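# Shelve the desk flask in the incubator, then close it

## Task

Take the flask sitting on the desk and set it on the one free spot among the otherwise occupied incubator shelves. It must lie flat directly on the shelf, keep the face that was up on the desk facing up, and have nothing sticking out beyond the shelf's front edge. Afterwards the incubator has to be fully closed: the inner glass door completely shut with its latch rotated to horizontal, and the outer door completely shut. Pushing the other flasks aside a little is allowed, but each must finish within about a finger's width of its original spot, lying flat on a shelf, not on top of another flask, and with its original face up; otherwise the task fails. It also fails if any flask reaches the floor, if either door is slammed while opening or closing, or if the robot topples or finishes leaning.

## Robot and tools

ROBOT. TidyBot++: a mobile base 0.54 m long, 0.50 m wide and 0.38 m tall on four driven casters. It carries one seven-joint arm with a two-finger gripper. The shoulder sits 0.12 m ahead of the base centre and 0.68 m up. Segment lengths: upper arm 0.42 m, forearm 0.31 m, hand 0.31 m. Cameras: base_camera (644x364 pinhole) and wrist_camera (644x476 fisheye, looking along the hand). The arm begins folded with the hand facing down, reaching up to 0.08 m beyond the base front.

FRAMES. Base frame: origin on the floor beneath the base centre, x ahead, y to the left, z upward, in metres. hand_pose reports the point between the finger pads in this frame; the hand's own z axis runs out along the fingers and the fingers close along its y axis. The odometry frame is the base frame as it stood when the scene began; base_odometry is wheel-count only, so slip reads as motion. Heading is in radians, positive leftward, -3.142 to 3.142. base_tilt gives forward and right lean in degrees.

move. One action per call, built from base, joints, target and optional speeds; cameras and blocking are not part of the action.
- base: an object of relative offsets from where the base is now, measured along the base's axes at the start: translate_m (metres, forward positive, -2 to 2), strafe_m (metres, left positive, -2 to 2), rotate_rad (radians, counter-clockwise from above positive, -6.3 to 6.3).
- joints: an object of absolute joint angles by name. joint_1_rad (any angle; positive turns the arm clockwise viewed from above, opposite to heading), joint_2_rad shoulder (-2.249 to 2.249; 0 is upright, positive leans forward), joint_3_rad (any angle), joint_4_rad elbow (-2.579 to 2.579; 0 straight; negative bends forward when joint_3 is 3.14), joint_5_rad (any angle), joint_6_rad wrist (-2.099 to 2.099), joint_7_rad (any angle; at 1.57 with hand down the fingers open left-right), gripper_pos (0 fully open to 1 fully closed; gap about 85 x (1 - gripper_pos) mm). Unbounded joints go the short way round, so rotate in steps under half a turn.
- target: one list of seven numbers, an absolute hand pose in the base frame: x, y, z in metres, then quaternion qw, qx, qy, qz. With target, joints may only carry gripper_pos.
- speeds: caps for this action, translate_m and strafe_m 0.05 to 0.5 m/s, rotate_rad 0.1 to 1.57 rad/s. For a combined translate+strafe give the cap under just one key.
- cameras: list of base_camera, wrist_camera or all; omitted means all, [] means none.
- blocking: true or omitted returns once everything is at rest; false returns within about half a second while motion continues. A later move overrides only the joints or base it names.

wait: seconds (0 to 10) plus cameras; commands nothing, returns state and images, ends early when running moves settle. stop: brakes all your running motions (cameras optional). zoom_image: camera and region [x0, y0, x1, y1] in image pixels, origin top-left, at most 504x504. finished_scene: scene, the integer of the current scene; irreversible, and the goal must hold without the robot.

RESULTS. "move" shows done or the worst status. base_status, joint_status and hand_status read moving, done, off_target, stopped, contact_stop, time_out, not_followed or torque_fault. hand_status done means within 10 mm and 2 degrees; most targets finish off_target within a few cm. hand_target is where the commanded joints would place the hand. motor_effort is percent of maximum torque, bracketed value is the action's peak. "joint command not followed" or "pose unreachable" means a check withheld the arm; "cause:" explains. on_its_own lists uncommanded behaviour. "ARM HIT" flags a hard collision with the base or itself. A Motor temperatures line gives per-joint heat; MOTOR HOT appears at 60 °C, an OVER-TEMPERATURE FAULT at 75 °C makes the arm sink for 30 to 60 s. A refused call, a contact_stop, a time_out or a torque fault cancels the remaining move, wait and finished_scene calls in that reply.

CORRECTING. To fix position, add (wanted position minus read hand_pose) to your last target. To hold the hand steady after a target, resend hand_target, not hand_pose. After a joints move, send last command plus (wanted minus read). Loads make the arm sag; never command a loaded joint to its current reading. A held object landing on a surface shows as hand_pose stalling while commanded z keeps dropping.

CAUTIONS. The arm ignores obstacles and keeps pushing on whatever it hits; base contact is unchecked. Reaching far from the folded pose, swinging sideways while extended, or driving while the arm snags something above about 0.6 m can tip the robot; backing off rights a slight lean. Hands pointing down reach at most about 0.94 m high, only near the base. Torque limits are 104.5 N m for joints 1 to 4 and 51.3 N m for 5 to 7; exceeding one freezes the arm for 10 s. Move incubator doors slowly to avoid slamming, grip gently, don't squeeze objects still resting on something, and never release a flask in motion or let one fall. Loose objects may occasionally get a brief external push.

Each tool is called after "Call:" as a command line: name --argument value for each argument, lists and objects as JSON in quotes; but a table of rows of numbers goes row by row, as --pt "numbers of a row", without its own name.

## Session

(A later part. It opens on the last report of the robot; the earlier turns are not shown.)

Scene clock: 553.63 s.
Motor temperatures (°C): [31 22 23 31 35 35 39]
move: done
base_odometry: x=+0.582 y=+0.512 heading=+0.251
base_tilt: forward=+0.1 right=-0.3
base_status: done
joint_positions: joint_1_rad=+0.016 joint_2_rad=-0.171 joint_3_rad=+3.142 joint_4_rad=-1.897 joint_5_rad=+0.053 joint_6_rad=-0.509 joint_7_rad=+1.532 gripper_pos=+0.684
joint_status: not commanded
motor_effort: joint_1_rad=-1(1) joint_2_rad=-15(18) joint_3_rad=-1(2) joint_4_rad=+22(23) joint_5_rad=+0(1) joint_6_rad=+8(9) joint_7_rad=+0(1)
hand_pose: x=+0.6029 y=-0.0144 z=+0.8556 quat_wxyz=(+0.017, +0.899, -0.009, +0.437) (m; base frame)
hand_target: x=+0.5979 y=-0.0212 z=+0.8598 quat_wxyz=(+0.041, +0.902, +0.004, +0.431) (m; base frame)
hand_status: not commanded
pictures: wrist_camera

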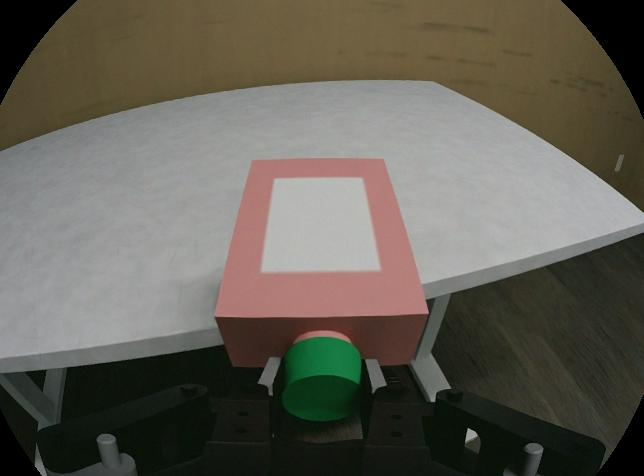

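Call:
move --base '{"rotate_rad": -1.55}' --speeds '{"rotate_rad": 0.7}' --cameras '["wrist_camera", "base_camera"]'

Scene clock: 568.03 s.
Motor temperatures (°C): [31 21 23 31 35 35 39]
move: done
base_odometry: x=+0.582 y=+0.512 heading=-1.299
base_tilt: forward=+0.1 right=-0.3
base_status: done
joint_positions: joint_1_rad=+0.018 joint_2_rad=-0.171 joint_3_rad=+3.134 joint_4_rad=-1.897 joint_5_rad=+0.056 joint_6_rad=-0.509 joint_7_rad=+1.532 gripper_pos=+0.684
joint_status: not commanded
motor_effort: joint_1_rad=-1(3) joint_2_rad=-15(16) joint_3_rad=-1(2) joint_4_rad=+22(22) joint_5_rad=+1(1) joint_6_rad=+8(8) joint_7_rad=+0(1)
hand_pose: x=+0.6029 y=-0.0123 z=+0.8556 quat_wxyz=(+0.018, +0.899, -0.006, +0.437) (m; base frame)
hand_target: x=+0.5979 y=-0.0212 z=+0.8598 quat_wxyz=(+0.041, +0.902, +0.004, +0.431) (m; base frame)
hand_status: not commanded
pictures: base_camera, wrist_camera

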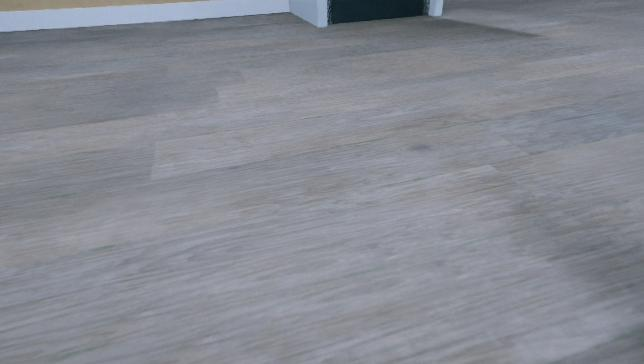

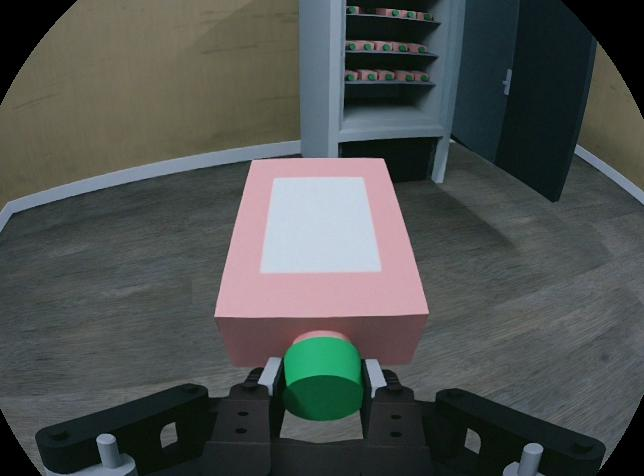

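Call:
move --base '{"translate_m": 1.148, "strafe_m": -0.796, "rotate_rad": 0.269}' --speeds '{"translate_m": 0.4, "rotate_rad": 0.3}' --cameras '["wrist_camera", "base_camera"]'

Scene clock: 607.70 s.
Motor temperatures (°C): [31 21 23 31 35 35 39]
move: done
base_odometry: x=+0.124 y=-0.808 heading=-1.030
base_tilt: forward=+0.1 right=-0.4
base_status: done
joint_positions: joint_1_rad=+0.018 joint_2_rad=-0.171 joint_3_rad=+3.132 joint_4_rad=-1.897 joint_5_rad=+0.057 joint_6_rad=-0.510 joint_7_rad=+1.532 gripper_pos=+0.684
joint_status: not commanded
motor_effort: joint_1_rad=+0(2) joint_2_rad=-15(18) joint_3_rad=+0(2) joint_4_rad=+22(23) joint_5_rad=+0(1) joint_6_rad=+8(8) joint_7_rad=+1(1)
hand_pose: x=+0.6027 y=-0.0110 z=+0.8558 quat_wxyz=(+0.017, +0.899, -0.005, +0.438) (m; base frame)
hand_target: x=+0.5979 y=-0.0212 z=+0.8598 quat_wxyz=(+0.041, +0.902, +0.004, +0.431) (m; base frame)
hand_status: not commanded
pictures: base_camera, wrist_camera

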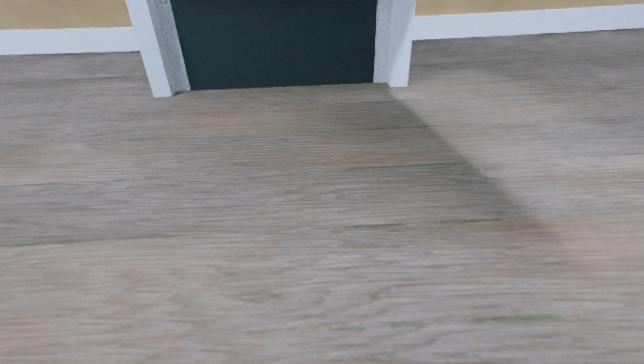

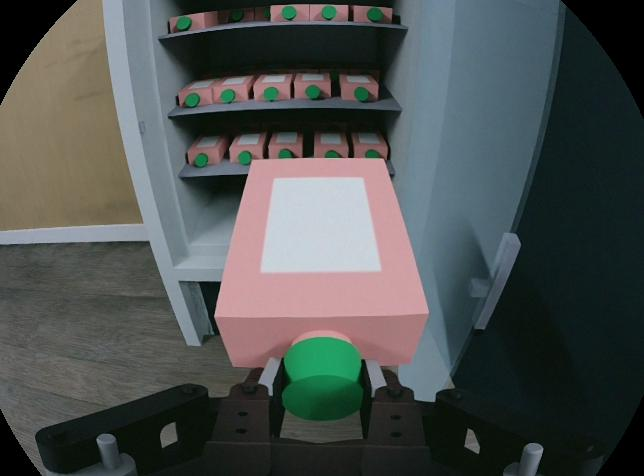

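Call:
zoom_image --camera "wrist_camera" --region '[150, 0, 420, 180]'

Scaled by 1.867.

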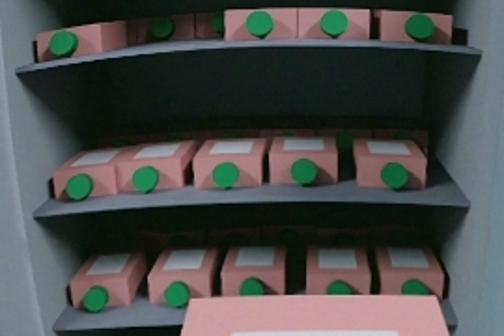

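Call:
move --joints '{"joint_1_rad": 0.0, "joint_2_rad": -0.061, "joint_3_rad": 3.1416, "joint_4_rad": -1.352, "joint_5_rad": 0.07, "joint_6_rad": -1.06, "joint_7_rad": 1.51}' --cameras '["wrist_camera"]'

Scene clock: 662.90 s.
Motor temperatures (°C): [31 21 23 32 35 34 39]
move: done
base_odometry: x=+0.124 y=-0.808 heading=-1.030
base_tilt: forward=+0.1 right=-0.4
base_status: not commanded
joint_positions: joint_1_rad=+0.016 joint_2_rad=-0.069 joint_3_rad=+3.132 joint_4_rad=-1.375 joint_5_rad=+0.057 joint_6_rad=-1.010 joint_7_rad=+1.532 gripper_pos=+0.684
joint_status: all done
motor_effort: joint_1_rad=+0(1) joint_2_rad=-18(19) joint_3_rad=+0(2) joint_4_rad=+21(24) joint_5_rad=+1(1) joint_6_rad=+7(9) joint_7_rad=+0(1)
hand_pose: x=+0.6218 y=-0.0162 z=+0.9733 quat_wxyz=(+0.022, +0.915, -0.016, +0.402) (m; base frame)
hand_target: x=+0.6166 y=-0.0177 z=+0.9703 quat_wxyz=(+0.023, +0.922, -0.024, +0.386) (m; base frame)
hand_status: not commanded
pictures: wrist_camera

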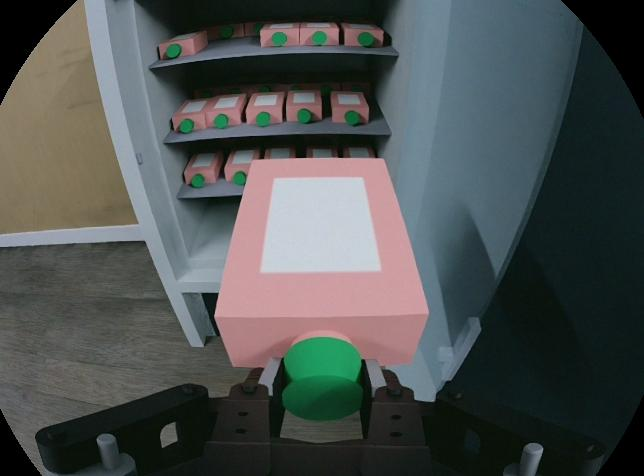

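Call:
zoom_image --camera "wrist_camera" --region '[140, 0, 410, 170]'

Scaled by 1.867.

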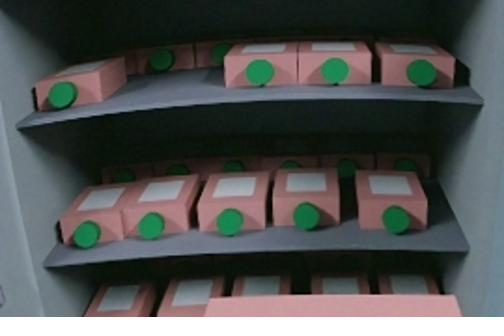

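Call:
move --base '{"strafe_m": 0.14, "rotate_rad": -0.034}' --joints '{"joint_1_rad": -0.07}' --cameras '["wrist_camera"]'

Call:
zoom_image --camera "wrist_camera" --region '[150, 0, 450, 190]'

Scene clock: 707.17 s.
Motor temperatures (°C): [31 21 23 32 35 34 39]
move: done
base_odometry: x=+0.244 y=-0.736 heading=-1.064
base_tilt: forward=+0.0 right=-0.3
base_status: done
joint_positions: joint_1_rad=-0.063 joint_2_rad=-0.065 joint_3_rad=+3.140 joint_4_rad=-1.374 joint_5_rad=+0.057 joint_6_rad=-1.013 joint_7_rad=+1.532 gripper_pos=+0.684
joint_status: all done
motor_effort: joint_1_rad=+0(3) joint_2_rad=-19(19) joint_3_rad=-1(4) joint_4_rad=+21(22) joint_5_rad=+1(2) joint_6_rad=+7(8) joint_7_rad=+0(1)
hand_pose: x=+0.6224 y=+0.0192 z=+0.9710 quat_wxyz=(+0.007, +0.917, +0.016, +0.399) (m; base frame)
hand_target: x=+0.6166 y=+0.0172 z=+0.9703 quat_wxyz=(+0.010, +0.922, +0.008, +0.386) (m; base frame)
hand_status: not commanded
pictures: wrist_camera

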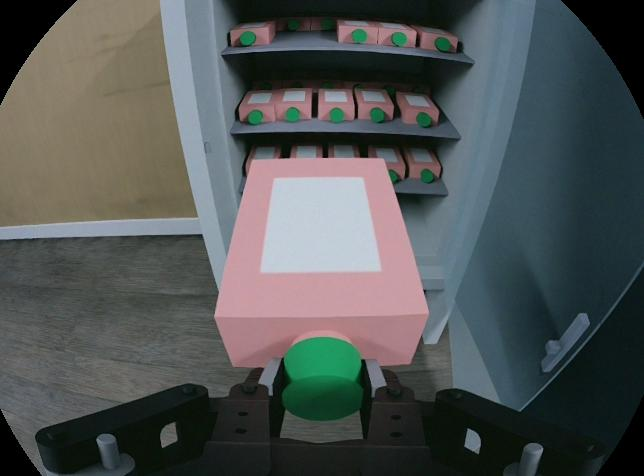

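Scaled by 1.680.

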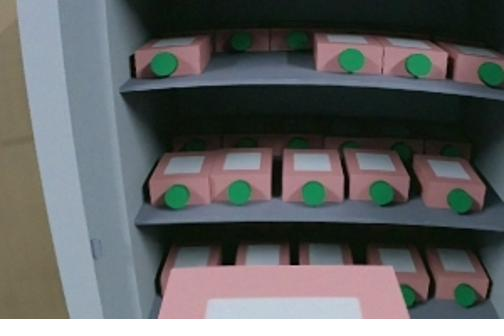

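Call:
move --base '{"translate_m": 0.33, "strafe_m": 0.022}' --speeds '{"translate_m": 0.25}' --cameras '["wrist_camera", "base_camera"]'

Call:
zoom_image --camera "wrist_camera" --region '[140, 0, 500, 190]'

Scene clock: 742.13 s.
Motor temperatures (°C): [31 21 23 32 35 34 39]
move: done
base_odometry: x=+0.423 y=-1.013 heading=-1.064
base_tilt: forward=+0.0 right=-0.3
base_status: done
joint_positions: joint_1_rad=-0.063 joint_2_rad=-0.050 joint_3_rad=+3.140 joint_4_rad=-1.373 joint_5_rad=+0.057 joint_6_rad=-1.015 joint_7_rad=+1.532 gripper_pos=+0.684
joint_status: not commanded
motor_effort: joint_1_rad=-1(1) joint_2_rad=-19(22) joint_3_rad=-1(2) joint_4_rad=+21(22) joint_5_rad=+1(1) joint_6_rad=+7(8) joint_7_rad=+0(1)
hand_pose: x=+0.6263 y=+0.0194 z=+0.9633 quat_wxyz=(+0.008, +0.920, +0.016, +0.392) (m; base frame)
hand_target: x=+0.6166 y=+0.0172 z=+0.9703 quat_wxyz=(+0.010, +0.922, +0.008, +0.386) (m; base frame)
hand_status: not commanded
pictures: base_camera, wrist_camera

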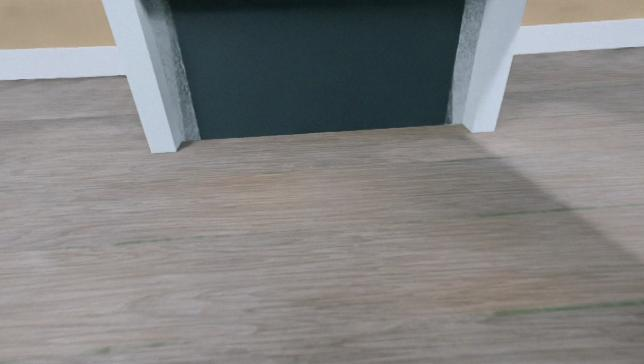

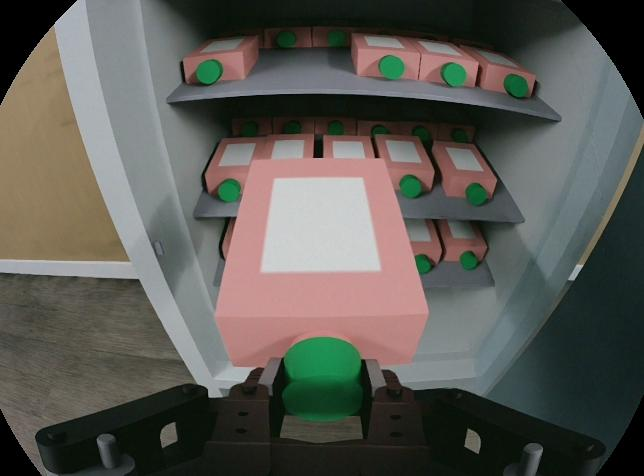

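Scaled by 1.400.

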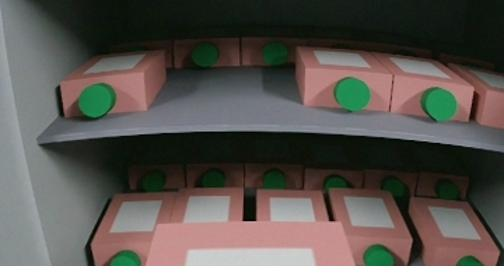

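Call:
move --joints '{"joint_2_rad": -0.04, "joint_4_rad": -1.167, "joint_6_rad": -1.185}' --base '{"strafe_m": 0.019}' --cameras '["wrist_camera"]'

Call:
zoom_image --camera "wrist_camera" --region '[140, 0, 500, 190]'

Scene clock: 799.10 s.
Motor temperatures (°C): [31 21 23 32 35 34 39]
move: done
base_odometry: x=+0.440 y=-1.004 heading=-1.064
base_tilt: forward=+0.1 right=-0.3
base_status: done
joint_positions: joint_1_rad=-0.068 joint_2_rad=-0.046 joint_3_rad=+3.139 joint_4_rad=-1.187 joint_5_rad=+0.057 joint_6_rad=-1.135 joint_7_rad=+1.532 gripper_pos=+0.684
joint_status: all done
motor_effort: joint_1_rad=-1(2) joint_2_rad=-19(20) joint_3_rad=+0(4) joint_4_rad=+20(22) joint_5_rad=+1(2) joint_6_rad=+8(8) joint_7_rad=+0(1)
hand_pose: x=+0.6222 y=+0.0207 z=+1.0317 quat_wxyz=(+0.005, +0.907, +0.014, +0.420) (m; base frame)
hand_target: x=+0.6155 y=+0.0159 z=+1.0277 quat_wxyz=(+0.009, +0.915, +0.003, +0.404) (m; base frame)
hand_status: not commanded
pictures: wrist_camera

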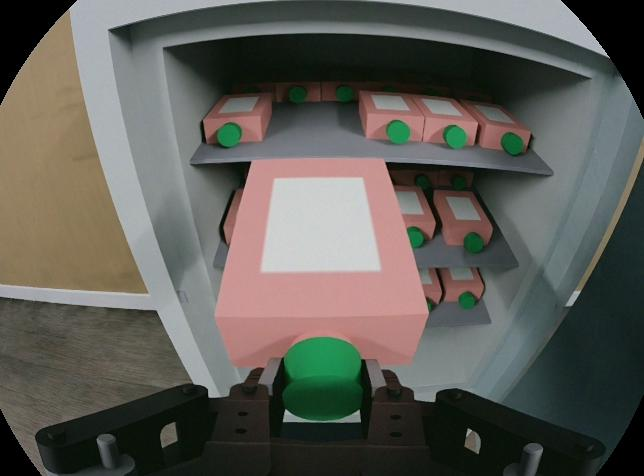

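Scaled by 1.400.

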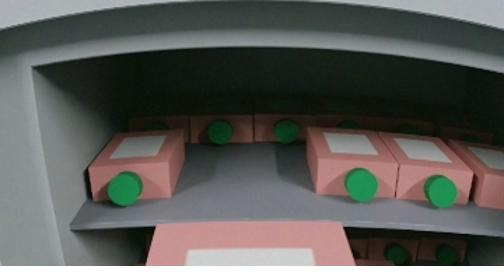

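Call:
move --joints '{"joint_6_rad": -1.225}' --base '{"strafe_m": 0.008}'

Scene clock: 866.50 s.
Motor temperatures (°C): [31 21 23 32 35 34 39]
move: done
base_odometry: x=+0.447 y=-1.001 heading=-1.064
base_tilt: forward=+0.0 right=-0.2
base_status: done
joint_positions: joint_1_rad=-0.069 joint_2_rad=-0.044 joint_3_rad=+3.139 joint_4_rad=-1.186 joint_5_rad=+0.057 joint_6_rad=-1.185 joint_7_rad=+1.532 gripper_pos=+0.684
joint_status: all done
motor_effort: joint_1_rad=-1(3) joint_2_rad=-18(20) joint_3_rad=-1(3) joint_4_rad=+20(22) joint_5_rad=+0(2) joint_6_rad=+7(8) joint_7_rad=+1(1)
hand_pose: x=+0.6124 y=+0.0203 z=+1.0199 quat_wxyz=(+0.006, +0.918, +0.014, +0.397) (m; base frame)
hand_target: x=+0.6070 y=+0.0150 z=+1.0186 quat_wxyz=(+0.010, +0.923, +0.003, +0.386) (m; base frame)
hand_status: not commanded
pictures: base_camera, wrist_camera

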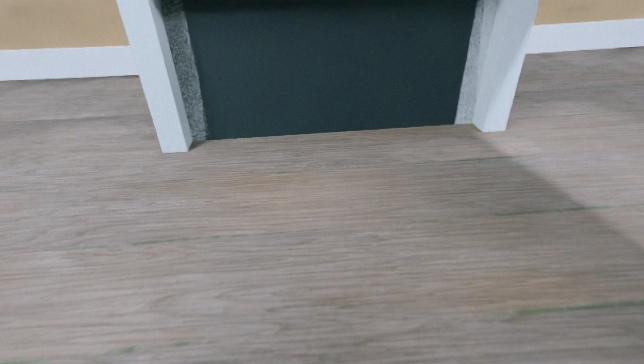

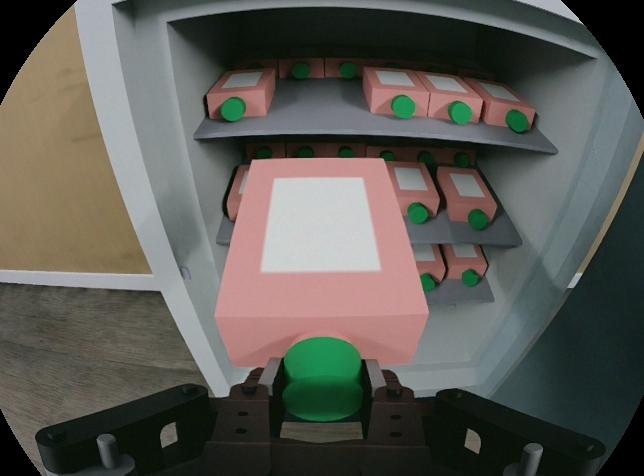

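Call:
move --base '{"translate_m": 0.2}' --speeds '{"translate_m": 0.12}' --cameras '["wrist_camera"]'

Scene clock: 880.17 s.
Motor temperatures (°C): [31 21 23 32 35 34 39]
move: done
base_odometry: x=+0.544 y=-1.175 heading=-1.064
base_tilt: forward=+0.0 right=-0.3
base_status: done
joint_positions: joint_1_rad=-0.069 joint_2_rad=-0.031 joint_3_rad=+3.139 joint_4_rad=-1.186 joint_5_rad=+0.057 joint_6_rad=-1.185 joint_7_rad=+1.532 gripper_pos=+0.684
joint_status: not commanded
motor_effort: joint_1_rad=+0(1) joint_2_rad=-19(22) joint_3_rad=-1(1) joint_4_rad=+20(21) joint_5_rad=+0(1) joint_6_rad=+7(8) joint_7_rad=+0(1)
hand_pose: x=+0.6166 y=+0.0206 z=+1.0137 quat_wxyz=(+0.007, +0.920, +0.015, +0.391) (m; base frame)
hand_target: x=+0.6070 y=+0.0150 z=+1.0186 quat_wxyz=(+0.010, +0.923, +0.003, +0.386) (m; base frame)
hand_status: not commanded
pictures: wrist_camera

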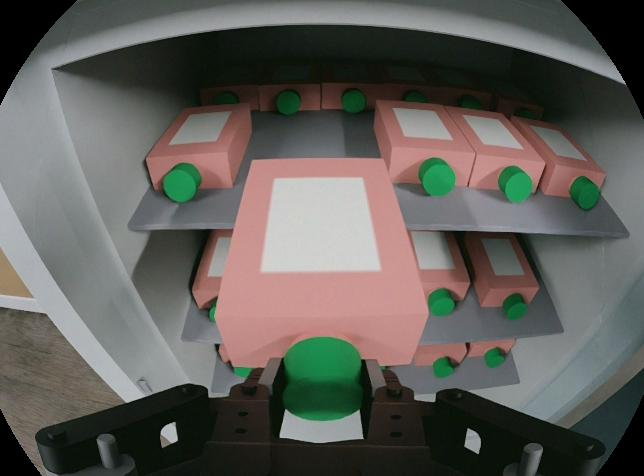

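Call:
move --base '{"translate_m": 0.08, "strafe_m": 0.005}' --speeds '{"translate_m": 0.1}' --cameras '["wrist_camera"]'

Call:
move --joints '{"joint_2_rad": -0.055}' --cameras '["wrist_camera"]'

Scene clock: 897.27 s.
Motor temperatures (°C): [31 21 23 32 35 34 39]
move: done
base_odometry: x=+0.588 y=-1.243 heading=-1.064
base_tilt: forward=+0.0 right=-0.4
base_status: done
joint_positions: joint_1_rad=-0.069 joint_2_rad=-0.029 joint_3_rad=+3.139 joint_4_rad=-1.185 joint_5_rad=+0.057 joint_6_rad=-1.185 joint_7_rad=+1.532 gripper_pos=+0.684
joint_status: not commanded
motor_effort: joint_1_rad=+0(2) joint_2_rad=-19(22) joint_3_rad=+0(2) joint_4_rad=+20(21) joint_5_rad=+0(1) joint_6_rad=+7(8) joint_7_rad=+0(1)
hand_pose: x=+0.6174 y=+0.0207 z=+1.0125 quat_wxyz=(+0.007, +0.921, +0.015, +0.390) (m; base frame)
hand_target: x=+0.6070 y=+0.0150 z=+1.0186 quat_wxyz=(+0.010, +0.923, +0.003, +0.386) (m; base frame)
hand_status: not commanded
pictures: wrist_camera

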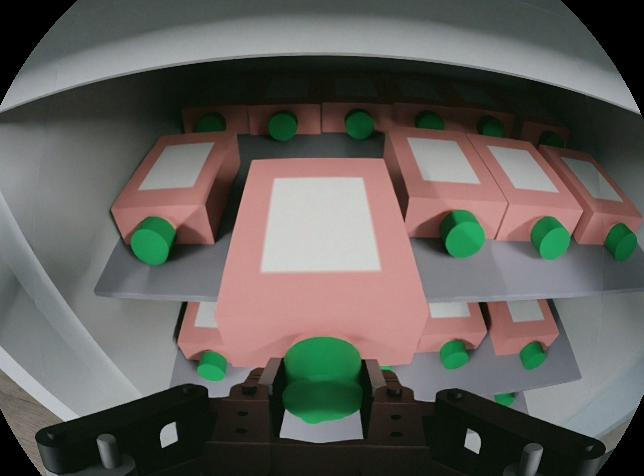

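Scene clock: 897.80 s.
Motor temperatures (°C): [31 21 23 32 35 34 39]
move: done
base_odometry: x=+0.588 y=-1.243 heading=-1.064
base_tilt: forward=+0.1 right=-0.3
base_status: not commanded
joint_positions: joint_1_rad=-0.069 joint_2_rad=-0.035 joint_3_rad=+3.139 joint_4_rad=-1.185 joint_5_rad=+0.057 joint_6_rad=-1.185 joint_7_rad=+1.532 gripper_pos=+0.684
joint_status: all done
motor_effort: joint_1_rad=+0(1) joint_2_rad=-18(21) joint_3_rad=-1(2) joint_4_rad=+20(21) joint_5_rad=+1(1) joint_6_rad=+7(8) joint_7_rad=+0(1)
hand_pose: x=+0.6155 y=+0.0205 z=+1.0153 quat_wxyz=(+0.007, +0.919, +0.014, +0.393) (m; base frame)
hand_target: x=+0.6019 y=+0.0147 z=+1.0259 quat_wxyz=(+0.009, +0.920, +0.002, +0.393) (m; base frame)
hand_status: not commanded
pictures: wrist_camera

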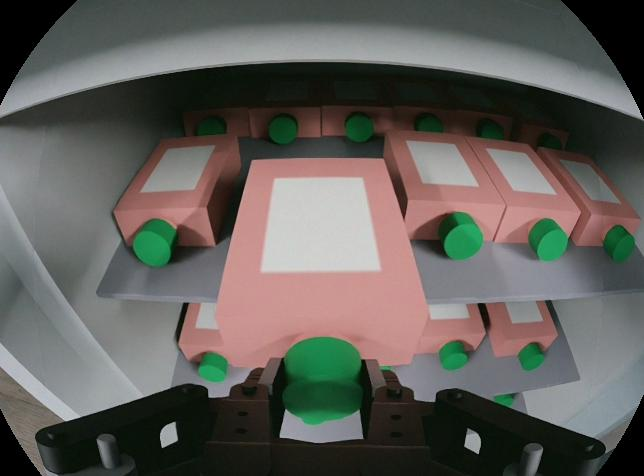

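Call:
move --base '{"translate_m": 0.035}' --speeds '{"translate_m": 0.08}' --cameras '["wrist_camera"]'

Scene clock: 908.40 s.
Motor temperatures (°C): [31 21 23 31 35 34 39]
move: done
base_odometry: x=+0.605 y=-1.274 heading=-1.064
base_tilt: forward=+0.1 right=-0.3
base_status: done
joint_positions: joint_1_rad=-0.069 joint_2_rad=-0.041 joint_3_rad=+3.139 joint_4_rad=-1.185 joint_5_rad=+0.057 joint_6_rad=-1.185 joint_7_rad=+1.532 gripper_pos=+0.684
joint_status: not commanded
motor_effort: joint_1_rad=+0(1) joint_2_rad=-18(22) joint_3_rad=-1(2) joint_4_rad=+20(21) joint_5_rad=+1(1) joint_6_rad=+7(8) joint_7_rad=+0(1)
hand_pose: x=+0.6135 y=+0.0204 z=+1.0183 quat_wxyz=(+0.007, +0.918, +0.014, +0.396) (m; base frame)
hand_target: x=+0.6019 y=+0.0147 z=+1.0259 quat_wxyz=(+0.009, +0.920, +0.002, +0.393) (m; base frame)
hand_status: not commanded
pictures: wrist_camera

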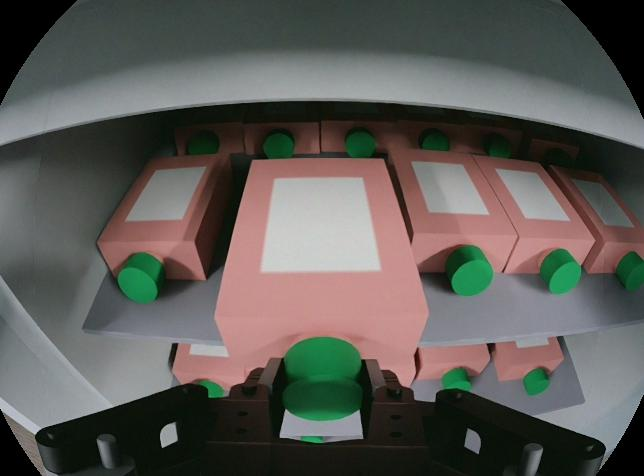

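Call:
move --base '{"translate_m": 0.028, "strafe_m": 0.002}' --speeds '{"translate_m": 0.06}' --cameras '["wrist_camera"]'

Scene clock: 930.70 s.
Motor temperatures (°C): [31 21 23 31 35 34 39]
move: done
base_odometry: x=+0.620 y=-1.297 heading=-1.064
base_tilt: forward=+0.0 right=-0.4
base_status: done
joint_positions: joint_1_rad=-0.069 joint_2_rad=-0.043 joint_3_rad=+3.139 joint_4_rad=-1.185 joint_5_rad=+0.057 joint_6_rad=-1.186 joint_7_rad=+1.532 gripper_pos=+0.684
joint_status: not commanded
motor_effort: joint_1_rad=-1(2) joint_2_rad=-18(22) joint_3_rad=-1(2) joint_4_rad=+20(21) joint_5_rad=+1(1) joint_6_rad=+7(8) joint_7_rad=+1(1)
hand_pose: x=+0.6128 y=+0.0203 z=+1.0193 quat_wxyz=(+0.006, +0.918, +0.014, +0.396) (m; base frame)
hand_target: x=+0.6019 y=+0.0147 z=+1.0259 quat_wxyz=(+0.009, +0.920, +0.002, +0.393) (m; base frame)
hand_status: not commanded
pictures: wrist_camera

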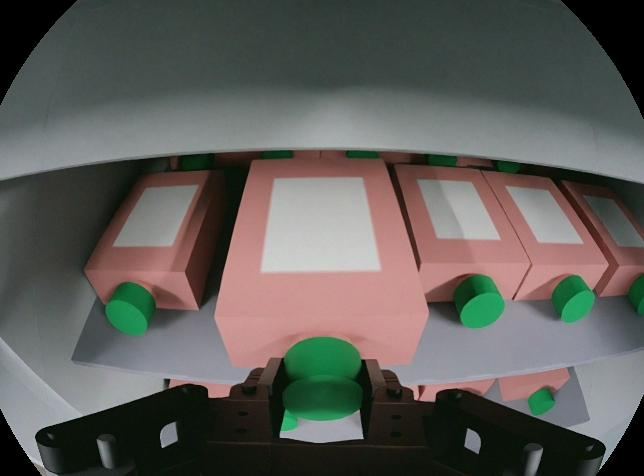

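Call:
move --joints '{"joint_2_rad": -0.073, "joint_4_rad": -1.251, "joint_6_rad": -1.15}' --cameras '["wrist_camera"]'

Scene clock: 950.60 s.
Motor temperatures (°C): [31 21 23 31 35 34 39]
move: done
base_odometry: x=+0.620 y=-1.297 heading=-1.064
base_tilt: forward=+0.1 right=-0.3
base_status: not commanded
joint_positions: joint_1_rad=-0.069 joint_2_rad=-0.050 joint_3_rad=+3.139 joint_4_rad=-1.250 joint_5_rad=+0.057 joint_6_rad=-1.179 joint_7_rad=+1.532 gripper_pos=+0.684
joint_status: all done
motor_effort: joint_1_rad=+0(1) joint_2_rad=-18(20) joint_3_rad=+0(2) joint_4_rad=+20(21) joint_5_rad=+0(1) joint_6_rad=+7(8) joint_7_rad=+1(1)
hand_pose: x=+0.6056 y=+0.0199 z=+0.9915 quat_wxyz=(+0.008, +0.928, +0.015, +0.373) (m; base frame)
hand_target: x=+0.6048 y=+0.0155 z=+1.0086 quat_wxyz=(+0.009, +0.918, +0.005, +0.397) (m; base frame)
hand_status: not commanded
pictures: wrist_camera

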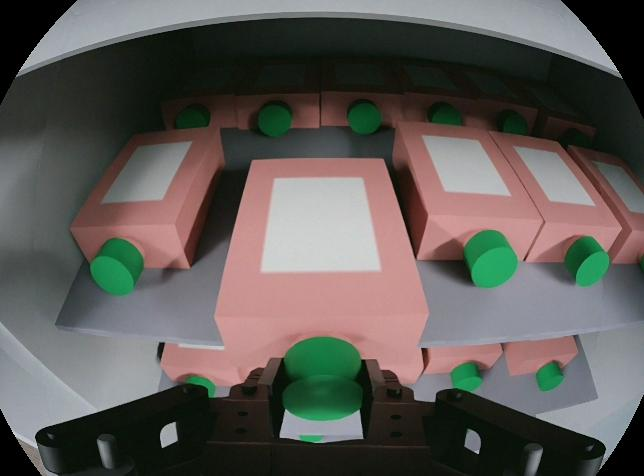

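Call:
move --joints '{"joint_6_rad": -1.06}' --cameras '["wrist_camera"]'

Scene clock: 957.73 s.
Motor temperatures (°C): [31 21 23 31 35 34 39]
move: done
base_odometry: x=+0.620 y=-1.297 heading=-1.064
base_tilt: forward=+0.0 right=-0.3
base_status: not commanded
joint_positions: joint_1_rad=-0.069 joint_2_rad=-0.050 joint_3_rad=+3.139 joint_4_rad=-1.251 joint_5_rad=+0.057 joint_6_rad=-1.090 joint_7_rad=+1.532 gripper_pos=+0.684
joint_status: all done
motor_effort: joint_1_rad=+0(1) joint_2_rad=-18(19) joint_3_rad=-1(1) joint_4_rad=+21(21) joint_5_rad=+0(1) joint_6_rad=+8(9) joint_7_rad=+1(1)
hand_pose: x=+0.6246 y=+0.0219 z=+1.0110 quat_wxyz=(+0.006, +0.910, +0.016, +0.414) (m; base frame)
hand_target: x=+0.6230 y=+0.0177 z=+1.0297 quat_wxyz=(+0.006, +0.899, +0.006, +0.438) (m; base frame)
hand_status: not commanded
pictures: wrist_camera

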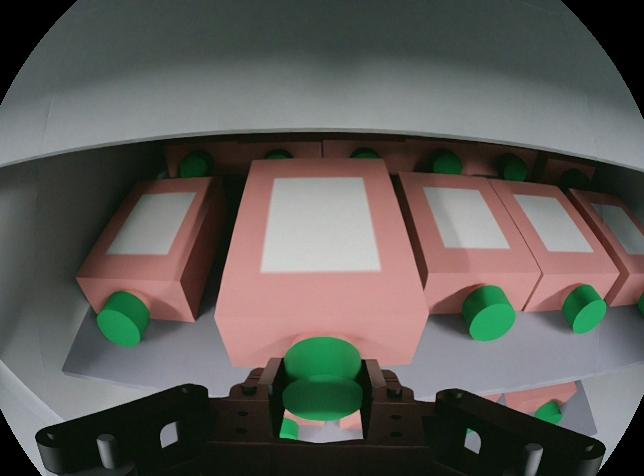

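Call:
move --joints '{"joint_4_rad": -1.275}' --cameras '["wrist_camera"]'

Scene clock: 963.97 s.
Motor temperatures (°C): [31 21 23 31 35 34 39]
move: done
base_odometry: x=+0.620 y=-1.297 heading=-1.064
base_tilt: forward=+0.1 right=-0.3
base_status: not commanded
joint_positions: joint_1_rad=-0.069 joint_2_rad=-0.051 joint_3_rad=+3.139 joint_4_rad=-1.272 joint_5_rad=+0.057 joint_6_rad=-1.090 joint_7_rad=+1.532 gripper_pos=+0.684
joint_status: all done
motor_effort: joint_1_rad=-1(1) joint_2_rad=-18(20) joint_3_rad=-1(1) joint_4_rad=+21(22) joint_5_rad=+1(1) joint_6_rad=+7(8) joint_7_rad=+0(1)
hand_pose: x=+0.6223 y=+0.0217 z=+1.0002 quat_wxyz=(+0.006, +0.914, +0.017, +0.404) (m; base frame)
hand_target: x=+0.6212 y=+0.0175 z=+1.0169 quat_wxyz=(+0.007, +0.904, +0.007, +0.427) (m; base frame)
hand_status: not commanded
pictures: wrist_camera

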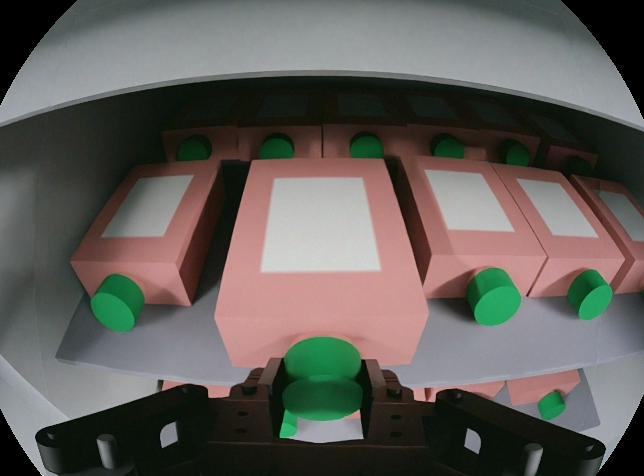

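Call:
move --joints '{"joint_4_rad": -1.288}' --cameras '[]'

Call:
move --joints '{"joint_4_rad": -1.298}' --cameras '["wrist_camera"]'

Scene clock: 972.07 s.
Motor temperatures (°C): [31 21 23 31 35 34 39]
move: done
base_odometry: x=+0.620 y=-1.297 heading=-1.064
base_tilt: forward=+0.1 right=-0.3
base_status: not commanded
joint_positions: joint_1_rad=-0.069 joint_2_rad=-0.051 joint_3_rad=+3.139 joint_4_rad=-1.283 joint_5_rad=+0.057 joint_6_rad=-1.090 joint_7_rad=+1.532 gripper_pos=+0.684
joint_status: all done
motor_effort: joint_1_rad=+0(1) joint_2_rad=-19(19) joint_3_rad=-1(2) joint_4_rad=+20(21) joint_5_rad=+1(1) joint_6_rad=+7(8) joint_7_rad=+1(1)
hand_pose: x=+0.6211 y=+0.0216 z=+0.9943 quat_wxyz=(+0.006, +0.917, +0.017, +0.399) (m; base frame)
hand_target: x=+0.6200 y=+0.0174 z=+1.0100 quat_wxyz=(+0.007, +0.907, +0.007, +0.421) (m; base frame)
hand_status: not commanded
pictures: none
No camera images: "cameras" was empty.

Scene clock: 972.60 s.
Motor temperatures (°C): [31 21 23 31 35 34 39]
move: done
base_odometry: x=+0.620 y=-1.297 heading=-1.064
base_tilt: forward=+0.1 right=-0.3
base_status: not commanded
joint_positions: joint_1_rad=-0.069 joint_2_rad=-0.051 joint_3_rad=+3.139 joint_4_rad=-1.293 joint_5_rad=+0.057 joint_6_rad=-1.090 joint_7_rad=+1.532 gripper_pos=+0.684
joint_status: all done
motor_effort: joint_1_rad=-1(1) joint_2_rad=-18(19) joint_3_rad=-1(1) joint_4_rad=+21(22) joint_5_rad=+0(1) joint_6_rad=+7(8) joint_7_rad=+0(1)
hand_pose: x=+0.6201 y=+0.0216 z=+0.9896 quat_wxyz=(+0.006, +0.918, +0.017, +0.395) (m; base frame)
hand_target: x=+0.6191 y=+0.0174 z=+1.0047 quat_wxyz=(+0.008, +0.909, +0.007, +0.416) (m; base frame)
hand_status: not commanded
pictures: wrist_camera

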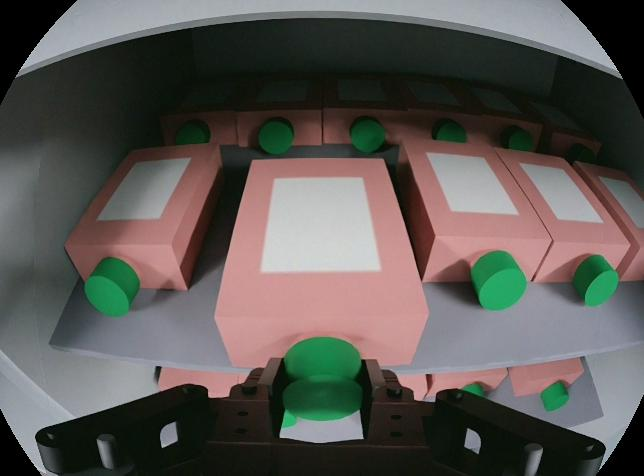

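Call:
move --joints '{"joint_4_rad": -1.308, "joint_6_rad": -1.04}' --cameras '["wrist_camera"]'

Scene clock: 978.97 s.
Motor temperatures (°C): [31 21 23 31 35 34 39]
move: done
base_odometry: x=+0.620 y=-1.297 heading=-1.064
base_tilt: forward=+0.0 right=-0.3
base_status: not commanded
joint_positions: joint_1_rad=-0.069 joint_2_rad=-0.051 joint_3_rad=+3.139 joint_4_rad=-1.302 joint_5_rad=+0.057 joint_6_rad=-1.079 joint_7_rad=+1.532 gripper_pos=+0.684
joint_status: all done
motor_effort: joint_1_rad=+0(1) joint_2_rad=-18(19) joint_3_rad=-1(1) joint_4_rad=+21(21) joint_5_rad=+1(1) joint_6_rad=+8(8) joint_7_rad=+1(1)
hand_pose: x=+0.6213 y=+0.0218 z=+0.9870 quat_wxyz=(+0.006, +0.918, +0.017, +0.396) (m; base frame)
hand_target: x=+0.6221 y=+0.0178 z=+1.0041 quat_wxyz=(+0.007, +0.907, +0.008, +0.421) (m; base frame)
hand_status: not commanded
pictures: wrist_camera

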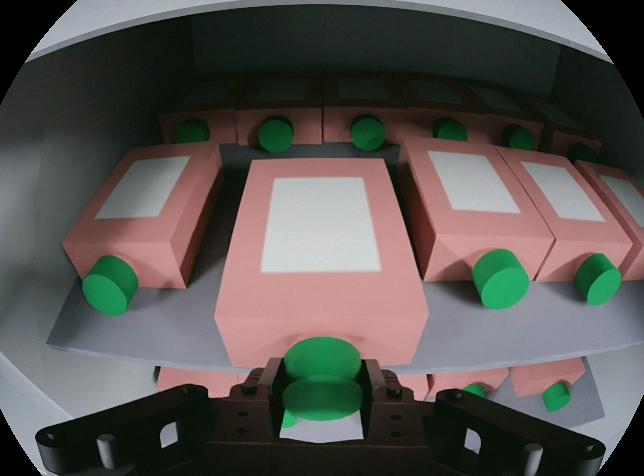

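Call:
move --joints '{"joint_4_rad": -1.314}' --cameras '[]'

Call:
move --joints '{"joint_4_rad": -1.320}' --cameras '["wrist_camera"]'

Scene clock: 985.33 s.
Motor temperatures (°C): [31 21 23 31 35 34 39]
move: done
base_odometry: x=+0.620 y=-1.297 heading=-1.064
base_tilt: forward=+0.0 right=-0.2
base_status: not commanded
joint_positions: joint_1_rad=-0.069 joint_2_rad=-0.051 joint_3_rad=+3.139 joint_4_rad=-1.308 joint_5_rad=+0.057 joint_6_rad=-1.079 joint_7_rad=+1.532 gripper_pos=+0.684
joint_status: all done
motor_effort: joint_1_rad=+0(1) joint_2_rad=-18(19) joint_3_rad=+0(1) joint_4_rad=+21(21) joint_5_rad=+1(1) joint_6_rad=+7(8) joint_7_rad=+1(1)
hand_pose: x=+0.6207 y=+0.0217 z=+0.9843 quat_wxyz=(+0.007, +0.919, +0.017, +0.393) (m; base frame)
hand_target: x=+0.6215 y=+0.0178 z=+1.0009 quat_wxyz=(+0.007, +0.908, +0.008, +0.418) (m; base frame)
hand_status: not commanded
pictures: none
No camera images: "cameras" was empty.

Scene clock: 985.83 s.
Motor temperatures (°C): [31 21 23 31 35 34 39]
move: done
base_odometry: x=+0.620 y=-1.297 heading=-1.064
base_tilt: forward=+0.0 right=-0.3
base_status: not commanded
joint_positions: joint_1_rad=-0.069 joint_2_rad=-0.051 joint_3_rad=+3.139 joint_4_rad=-1.313 joint_5_rad=+0.057 joint_6_rad=-1.079 joint_7_rad=+1.532 gripper_pos=+0.684
joint_status: all done
motor_effort: joint_1_rad=-1(1) joint_2_rad=-19(19) joint_3_rad=-1(1) joint_4_rad=+21(22) joint_5_rad=+0(1) joint_6_rad=+7(8) joint_7_rad=+0(1)
hand_pose: x=+0.6200 y=+0.0217 z=+0.9813 quat_wxyz=(+0.007, +0.920, +0.018, +0.391) (m; base frame)
hand_target: x=+0.6209 y=+0.0177 z=+0.9977 quat_wxyz=(+0.008, +0.910, +0.008, +0.416) (m; base frame)
hand_status: not commanded
pictures: wrist_camera

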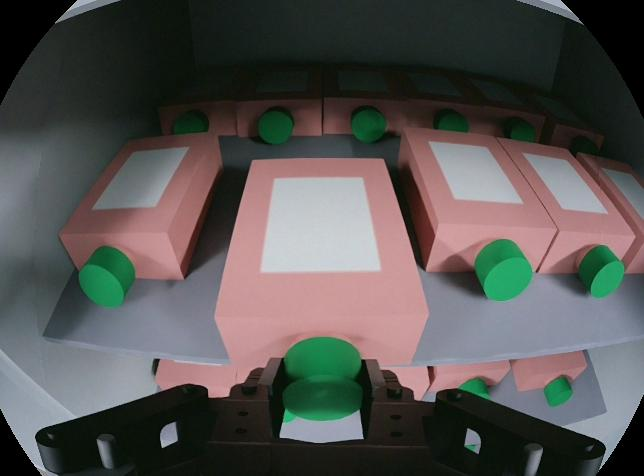

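Call:
move --joints '{"joint_6_rad": -1.015}' --cameras '[]'

Call:
move --joints '{"joint_4_rad": -1.328}' --cameras '[]'

Call:
move --joints '{"joint_4_rad": -1.334}' --cameras '["wrist_camera"]'

Scene clock: 1000.03 s.
Motor temperatures (°C): [31 21 23 31 35 34 39]
move: done
base_odometry: x=+0.620 y=-1.297 heading=-1.064
base_tilt: forward=+0.0 right=-0.4
base_status: not commanded
joint_positions: joint_1_rad=-0.069 joint_2_rad=-0.051 joint_3_rad=+3.139 joint_4_rad=-1.314 joint_5_rad=+0.057 joint_6_rad=-1.057 joint_7_rad=+1.532 gripper_pos=+0.684
joint_status: all done
motor_effort: joint_1_rad=-1(1) joint_2_rad=-18(19) joint_3_rad=+0(1) joint_4_rad=+21(21) joint_5_rad=+1(1) joint_6_rad=+7(9) joint_7_rad=+0(1)
hand_pose: x=+0.6246 y=+0.0222 z=+0.9860 quat_wxyz=(+0.006, +0.916, +0.018, +0.401) (m; base frame)
hand_target: x=+0.6259 y=+0.0184 z=+1.0036 quat_wxyz=(+0.007, +0.904, +0.008, +0.427) (m; base frame)
hand_status: not commanded
pictures: none
No camera images: "cameras" was empty.

Scene clock: 1000.57 s.
Motor temperatures (°C): [31 21 23 31 35 34 39]
move: done
base_odometry: x=+0.620 y=-1.297 heading=-1.064
base_tilt: forward=+0.1 right=-0.3
base_status: not commanded
joint_positions: joint_1_rad=-0.069 joint_2_rad=-0.051 joint_3_rad=+3.139 joint_4_rad=-1.321 joint_5_rad=+0.057 joint_6_rad=-1.057 joint_7_rad=+1.532 gripper_pos=+0.684
joint_status: all done
motor_effort: joint_1_rad=+0(1) joint_2_rad=-19(19) joint_3_rad=-1(1) joint_4_rad=+21(22) joint_5_rad=+1(1) joint_6_rad=+7(8) joint_7_rad=+0(1)
hand_pose: x=+0.6237 y=+0.0221 z=+0.9820 quat_wxyz=(+0.006, +0.918, +0.018, +0.397) (m; base frame)
hand_target: x=+0.6251 y=+0.0183 z=+0.9993 quat_wxyz=(+0.007, +0.906, +0.008, +0.423) (m; base frame)
hand_status: not commanded
pictures: none
No camera images: "cameras" was empty.

Scene clock: 1001.07 s.
Motor temperatures (°C): [31 21 23 31 35 34 39]
move: done
base_odometry: x=+0.620 y=-1.297 heading=-1.064
base_tilt: forward=+0.1 right=-0.2
base_status: not commanded
joint_positions: joint_1_rad=-0.069 joint_2_rad=-0.051 joint_3_rad=+3.139 joint_4_rad=-1.327 joint_5_rad=+0.057 joint_6_rad=-1.057 joint_7_rad=+1.532 gripper_pos=+0.684
joint_status: all done
motor_effort: joint_1_rad=+0(1) joint_2_rad=-19(19) joint_3_rad=-1(1) joint_4_rad=+21(22) joint_5_rad=+1(1) joint_6_rad=+7(8) joint_7_rad=+1(1)
hand_pose: x=+0.6230 y=+0.0221 z=+0.9789 quat_wxyz=(+0.006, +0.919, +0.018, +0.394) (m; base frame)
hand_target: x=+0.6245 y=+0.0183 z=+0.9961 quat_wxyz=(+0.007, +0.907, +0.008, +0.421) (m; base frame)
hand_status: not commanded
pictures: wrist_camera

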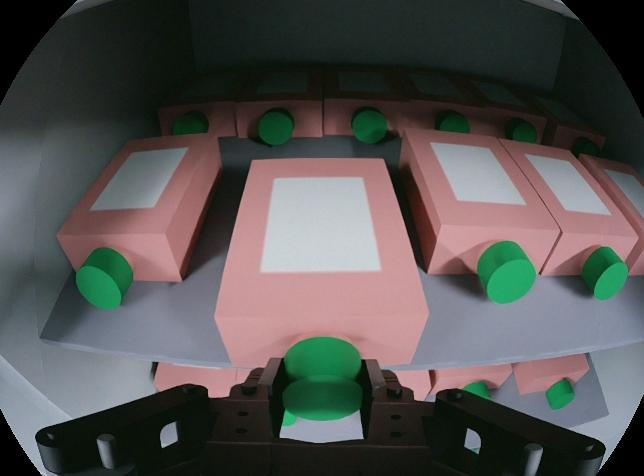

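Call:
move --joints '{"joint_4_rad": -1.340}' --cameras '[]'

Call:
move --joints '{"joint_6_rad": -0.998, "joint_4_rad": -1.346}' --cameras '[]'

Call:
move --joints '{"joint_4_rad": -1.352}' --cameras '["wrist_camera"]'

Scene clock: 1011.00 s.
Motor temperatures (°C): [31 21 23 31 35 34 39]
move: done
base_odometry: x=+0.620 y=-1.297 heading=-1.064
base_tilt: forward=+0.1 right=-0.4
base_status: not commanded
joint_positions: joint_1_rad=-0.069 joint_2_rad=-0.051 joint_3_rad=+3.139 joint_4_rad=-1.333 joint_5_rad=+0.057 joint_6_rad=-1.057 joint_7_rad=+1.532 gripper_pos=+0.684
joint_status: all done
motor_effort: joint_1_rad=+0(1) joint_2_rad=-19(19) joint_3_rad=-1(1) joint_4_rad=+21(22) joint_5_rad=+0(1) joint_6_rad=+7(8) joint_7_rad=+1(1)
hand_pose: x=+0.6223 y=+0.0220 z=+0.9758 quat_wxyz=(+0.007, +0.920, +0.018, +0.392) (m; base frame)
hand_target: x=+0.6239 y=+0.0182 z=+0.9929 quat_wxyz=(+0.007, +0.908, +0.009, +0.418) (m; base frame)
hand_status: not commanded
pictures: none
No camera images: "cameras" was empty.

Scene clock: 1011.50 s.
Motor temperatures (°C): [31 21 23 31 35 34 39]
move: done
base_odometry: x=+0.620 y=-1.297 heading=-1.064
base_tilt: forward=+0.0 right=-0.3
base_status: not commanded
joint_positions: joint_1_rad=-0.069 joint_2_rad=-0.051 joint_3_rad=+3.139 joint_4_rad=-1.339 joint_5_rad=+0.057 joint_6_rad=-1.043 joint_7_rad=+1.532 gripper_pos=+0.684
joint_status: all done
motor_effort: joint_1_rad=+0(1) joint_2_rad=-19(19) joint_3_rad=-1(2) joint_4_rad=+21(21) joint_5_rad=+0(1) joint_6_rad=+7(8) joint_7_rad=+0(1)
hand_pose: x=+0.6244 y=+0.0223 z=+0.9755 quat_wxyz=(+0.006, +0.918, +0.018, +0.395) (m; base frame)
hand_target: x=+0.6267 y=+0.0186 z=+0.9937 quat_wxyz=(+0.007, +0.906, +0.009, +0.423) (m; base frame)
hand_status: not commanded
pictures: none
No camera images: "cameras" was empty.

Scene clock: 1012.00 s.
Motor temperatures (°C): [31 21 23 31 35 34 39]
move: done
base_odometry: x=+0.620 y=-1.297 heading=-1.064
base_tilt: forward=+0.1 right=-0.4
base_status: not commanded
joint_positions: joint_1_rad=-0.069 joint_2_rad=-0.051 joint_3_rad=+3.139 joint_4_rad=-1.345 joint_5_rad=+0.057 joint_6_rad=-1.043 joint_7_rad=+1.532 gripper_pos=+0.684
joint_status: all done
motor_effort: joint_1_rad=+0(1) joint_2_rad=-19(20) joint_3_rad=-1(2) joint_4_rad=+21(22) joint_5_rad=+1(1) joint_6_rad=+7(8) joint_7_rad=+1(1)
hand_pose: x=+0.6236 y=+0.0222 z=+0.9725 quat_wxyz=(+0.007, +0.920, +0.019, +0.392) (m; base frame)
hand_target: x=+0.6260 y=+0.0186 z=+0.9905 quat_wxyz=(+0.007, +0.907, +0.009, +0.420) (m; base frame)
hand_status: not commanded
pictures: wrist_camera

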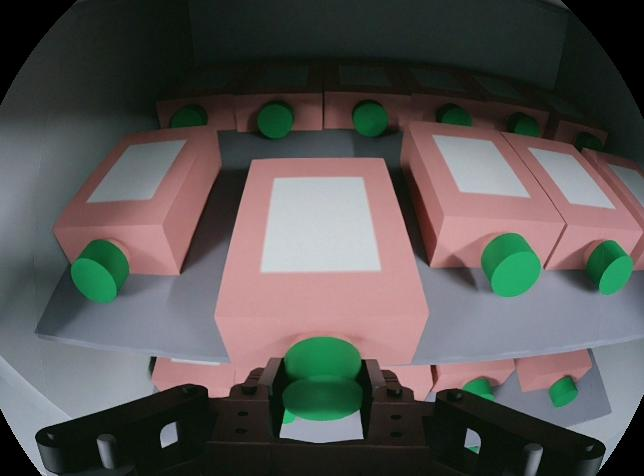

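Call:
move --joints '{"joint_4_rad": -1.358, "joint_6_rad": -0.985}' --cameras '[]'

Call:
move --joints '{"joint_4_rad": -1.364}' --cameras '[]'

Call:
move --joints '{"joint_4_rad": -1.370}' --cameras '["wrist_camera"]'

Scene clock: 1019.97 s.
Motor temperatures (°C): [31 21 23 31 35 34 39]
move: done
base_odometry: x=+0.620 y=-1.297 heading=-1.064
base_tilt: forward=+0.1 right=-0.3
base_status: not commanded
joint_positions: joint_1_rad=-0.069 joint_2_rad=-0.051 joint_3_rad=+3.139 joint_4_rad=-1.351 joint_5_rad=+0.057 joint_6_rad=-1.033 joint_7_rad=+1.532 gripper_pos=+0.684
joint_status: all done
motor_effort: joint_1_rad=-1(1) joint_2_rad=-19(19) joint_3_rad=-1(2) joint_4_rad=+20(22) joint_5_rad=+1(1) joint_6_rad=+7(8) joint_7_rad=+1(1)
hand_pose: x=+0.6251 y=+0.0224 z=+0.9717 quat_wxyz=(+0.006, +0.919, +0.019, +0.394) (m; base frame)
hand_target: x=+0.6279 y=+0.0188 z=+0.9903 quat_wxyz=(+0.007, +0.906, +0.009, +0.423) (m; base frame)
hand_status: not commanded
pictures: none
No camera images: "cameras" was empty.

Scene clock: 1020.40 s.
Motor temperatures (°C): [31 21 23 31 35 34 39]
move: done
base_odometry: x=+0.620 y=-1.297 heading=-1.064
base_tilt: forward=+0.1 right=-0.4
base_status: not commanded
joint_positions: joint_1_rad=-0.069 joint_2_rad=-0.052 joint_3_rad=+3.139 joint_4_rad=-1.354 joint_5_rad=+0.057 joint_6_rad=-1.031 joint_7_rad=+1.532 gripper_pos=+0.684
joint_status: all done
motor_effort: joint_1_rad=+0(1) joint_2_rad=-18(19) joint_3_rad=-1(2) joint_4_rad=+20(21) joint_5_rad=+0(1) joint_6_rad=+7(7) joint_7_rad=+1(1)
hand_pose: x=+0.6249 y=+0.0224 z=+0.9710 quat_wxyz=(+0.006, +0.919, +0.019, +0.394) (m; base frame)
hand_target: x=+0.6272 y=+0.0188 z=+0.9871 quat_wxyz=(+0.007, +0.907, +0.009, +0.421) (m; base frame)
hand_status: not commanded
pictures: none
No camera images: "cameras" was empty.

Scene clock: 1020.90 s.
Motor temperatures (°C): [31 21 23 31 35 34 39]
move: done
base_odometry: x=+0.620 y=-1.297 heading=-1.064
base_tilt: forward=+0.0 right=-0.3
base_status: not commanded
joint_positions: joint_1_rad=-0.069 joint_2_rad=-0.053 joint_3_rad=+3.139 joint_4_rad=-1.358 joint_5_rad=+0.057 joint_6_rad=-1.028 joint_7_rad=+1.532 gripper_pos=+0.684
joint_status: all done
motor_effort: joint_1_rad=-1(1) joint_2_rad=-18(18) joint_3_rad=-1(2) joint_4_rad=+20(20) joint_5_rad=+1(1) joint_6_rad=+6(7) joint_7_rad=+1(1)
hand_pose: x=+0.6247 y=+0.0224 z=+0.9704 quat_wxyz=(+0.006, +0.919, +0.019, +0.394) (m; base frame)
hand_target: x=+0.6266 y=+0.0188 z=+0.9838 quat_wxyz=(+0.007, +0.908, +0.010, +0.418) (m; base frame)
hand_status: not commanded
pictures: wrist_camera

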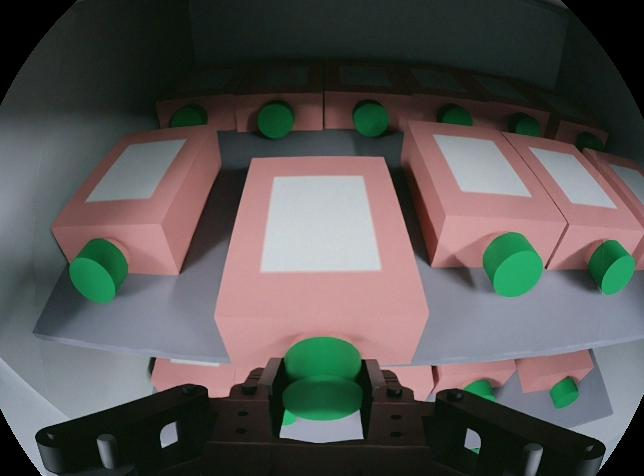

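Call:
move --joints '{"joint_4_rad": -1.374, "joint_6_rad": -0.97}' --cameras '["wrist_camera"]'

Scene clock: 1028.47 s.
Motor temperatures (°C): [31 21 23 31 35 34 39]
move: done
base_odometry: x=+0.620 y=-1.297 heading=-1.064
base_tilt: forward=+0.0 right=-0.3
base_status: not commanded
joint_positions: joint_1_rad=-0.069 joint_2_rad=-0.054 joint_3_rad=+3.139 joint_4_rad=-1.364 joint_5_rad=+0.057 joint_6_rad=-1.016 joint_7_rad=+1.532 gripper_pos=+0.684
joint_status: all done
motor_effort: joint_1_rad=+0(2) joint_2_rad=-18(19) joint_3_rad=+0(2) joint_4_rad=+21(21) joint_5_rad=+1(1) joint_6_rad=+7(7) joint_7_rad=+1(1)
hand_pose: x=+0.6263 y=+0.0227 z=+0.9700 quat_wxyz=(+0.006, +0.917, +0.019, +0.397) (m; base frame)
hand_target: x=+0.6291 y=+0.0191 z=+0.9852 quat_wxyz=(+0.007, +0.906, +0.010, +0.423) (m; base frame)
hand_status: not commanded
pictures: wrist_camera

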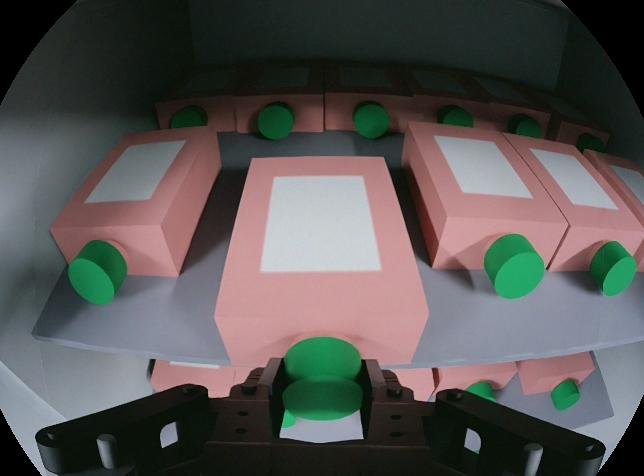

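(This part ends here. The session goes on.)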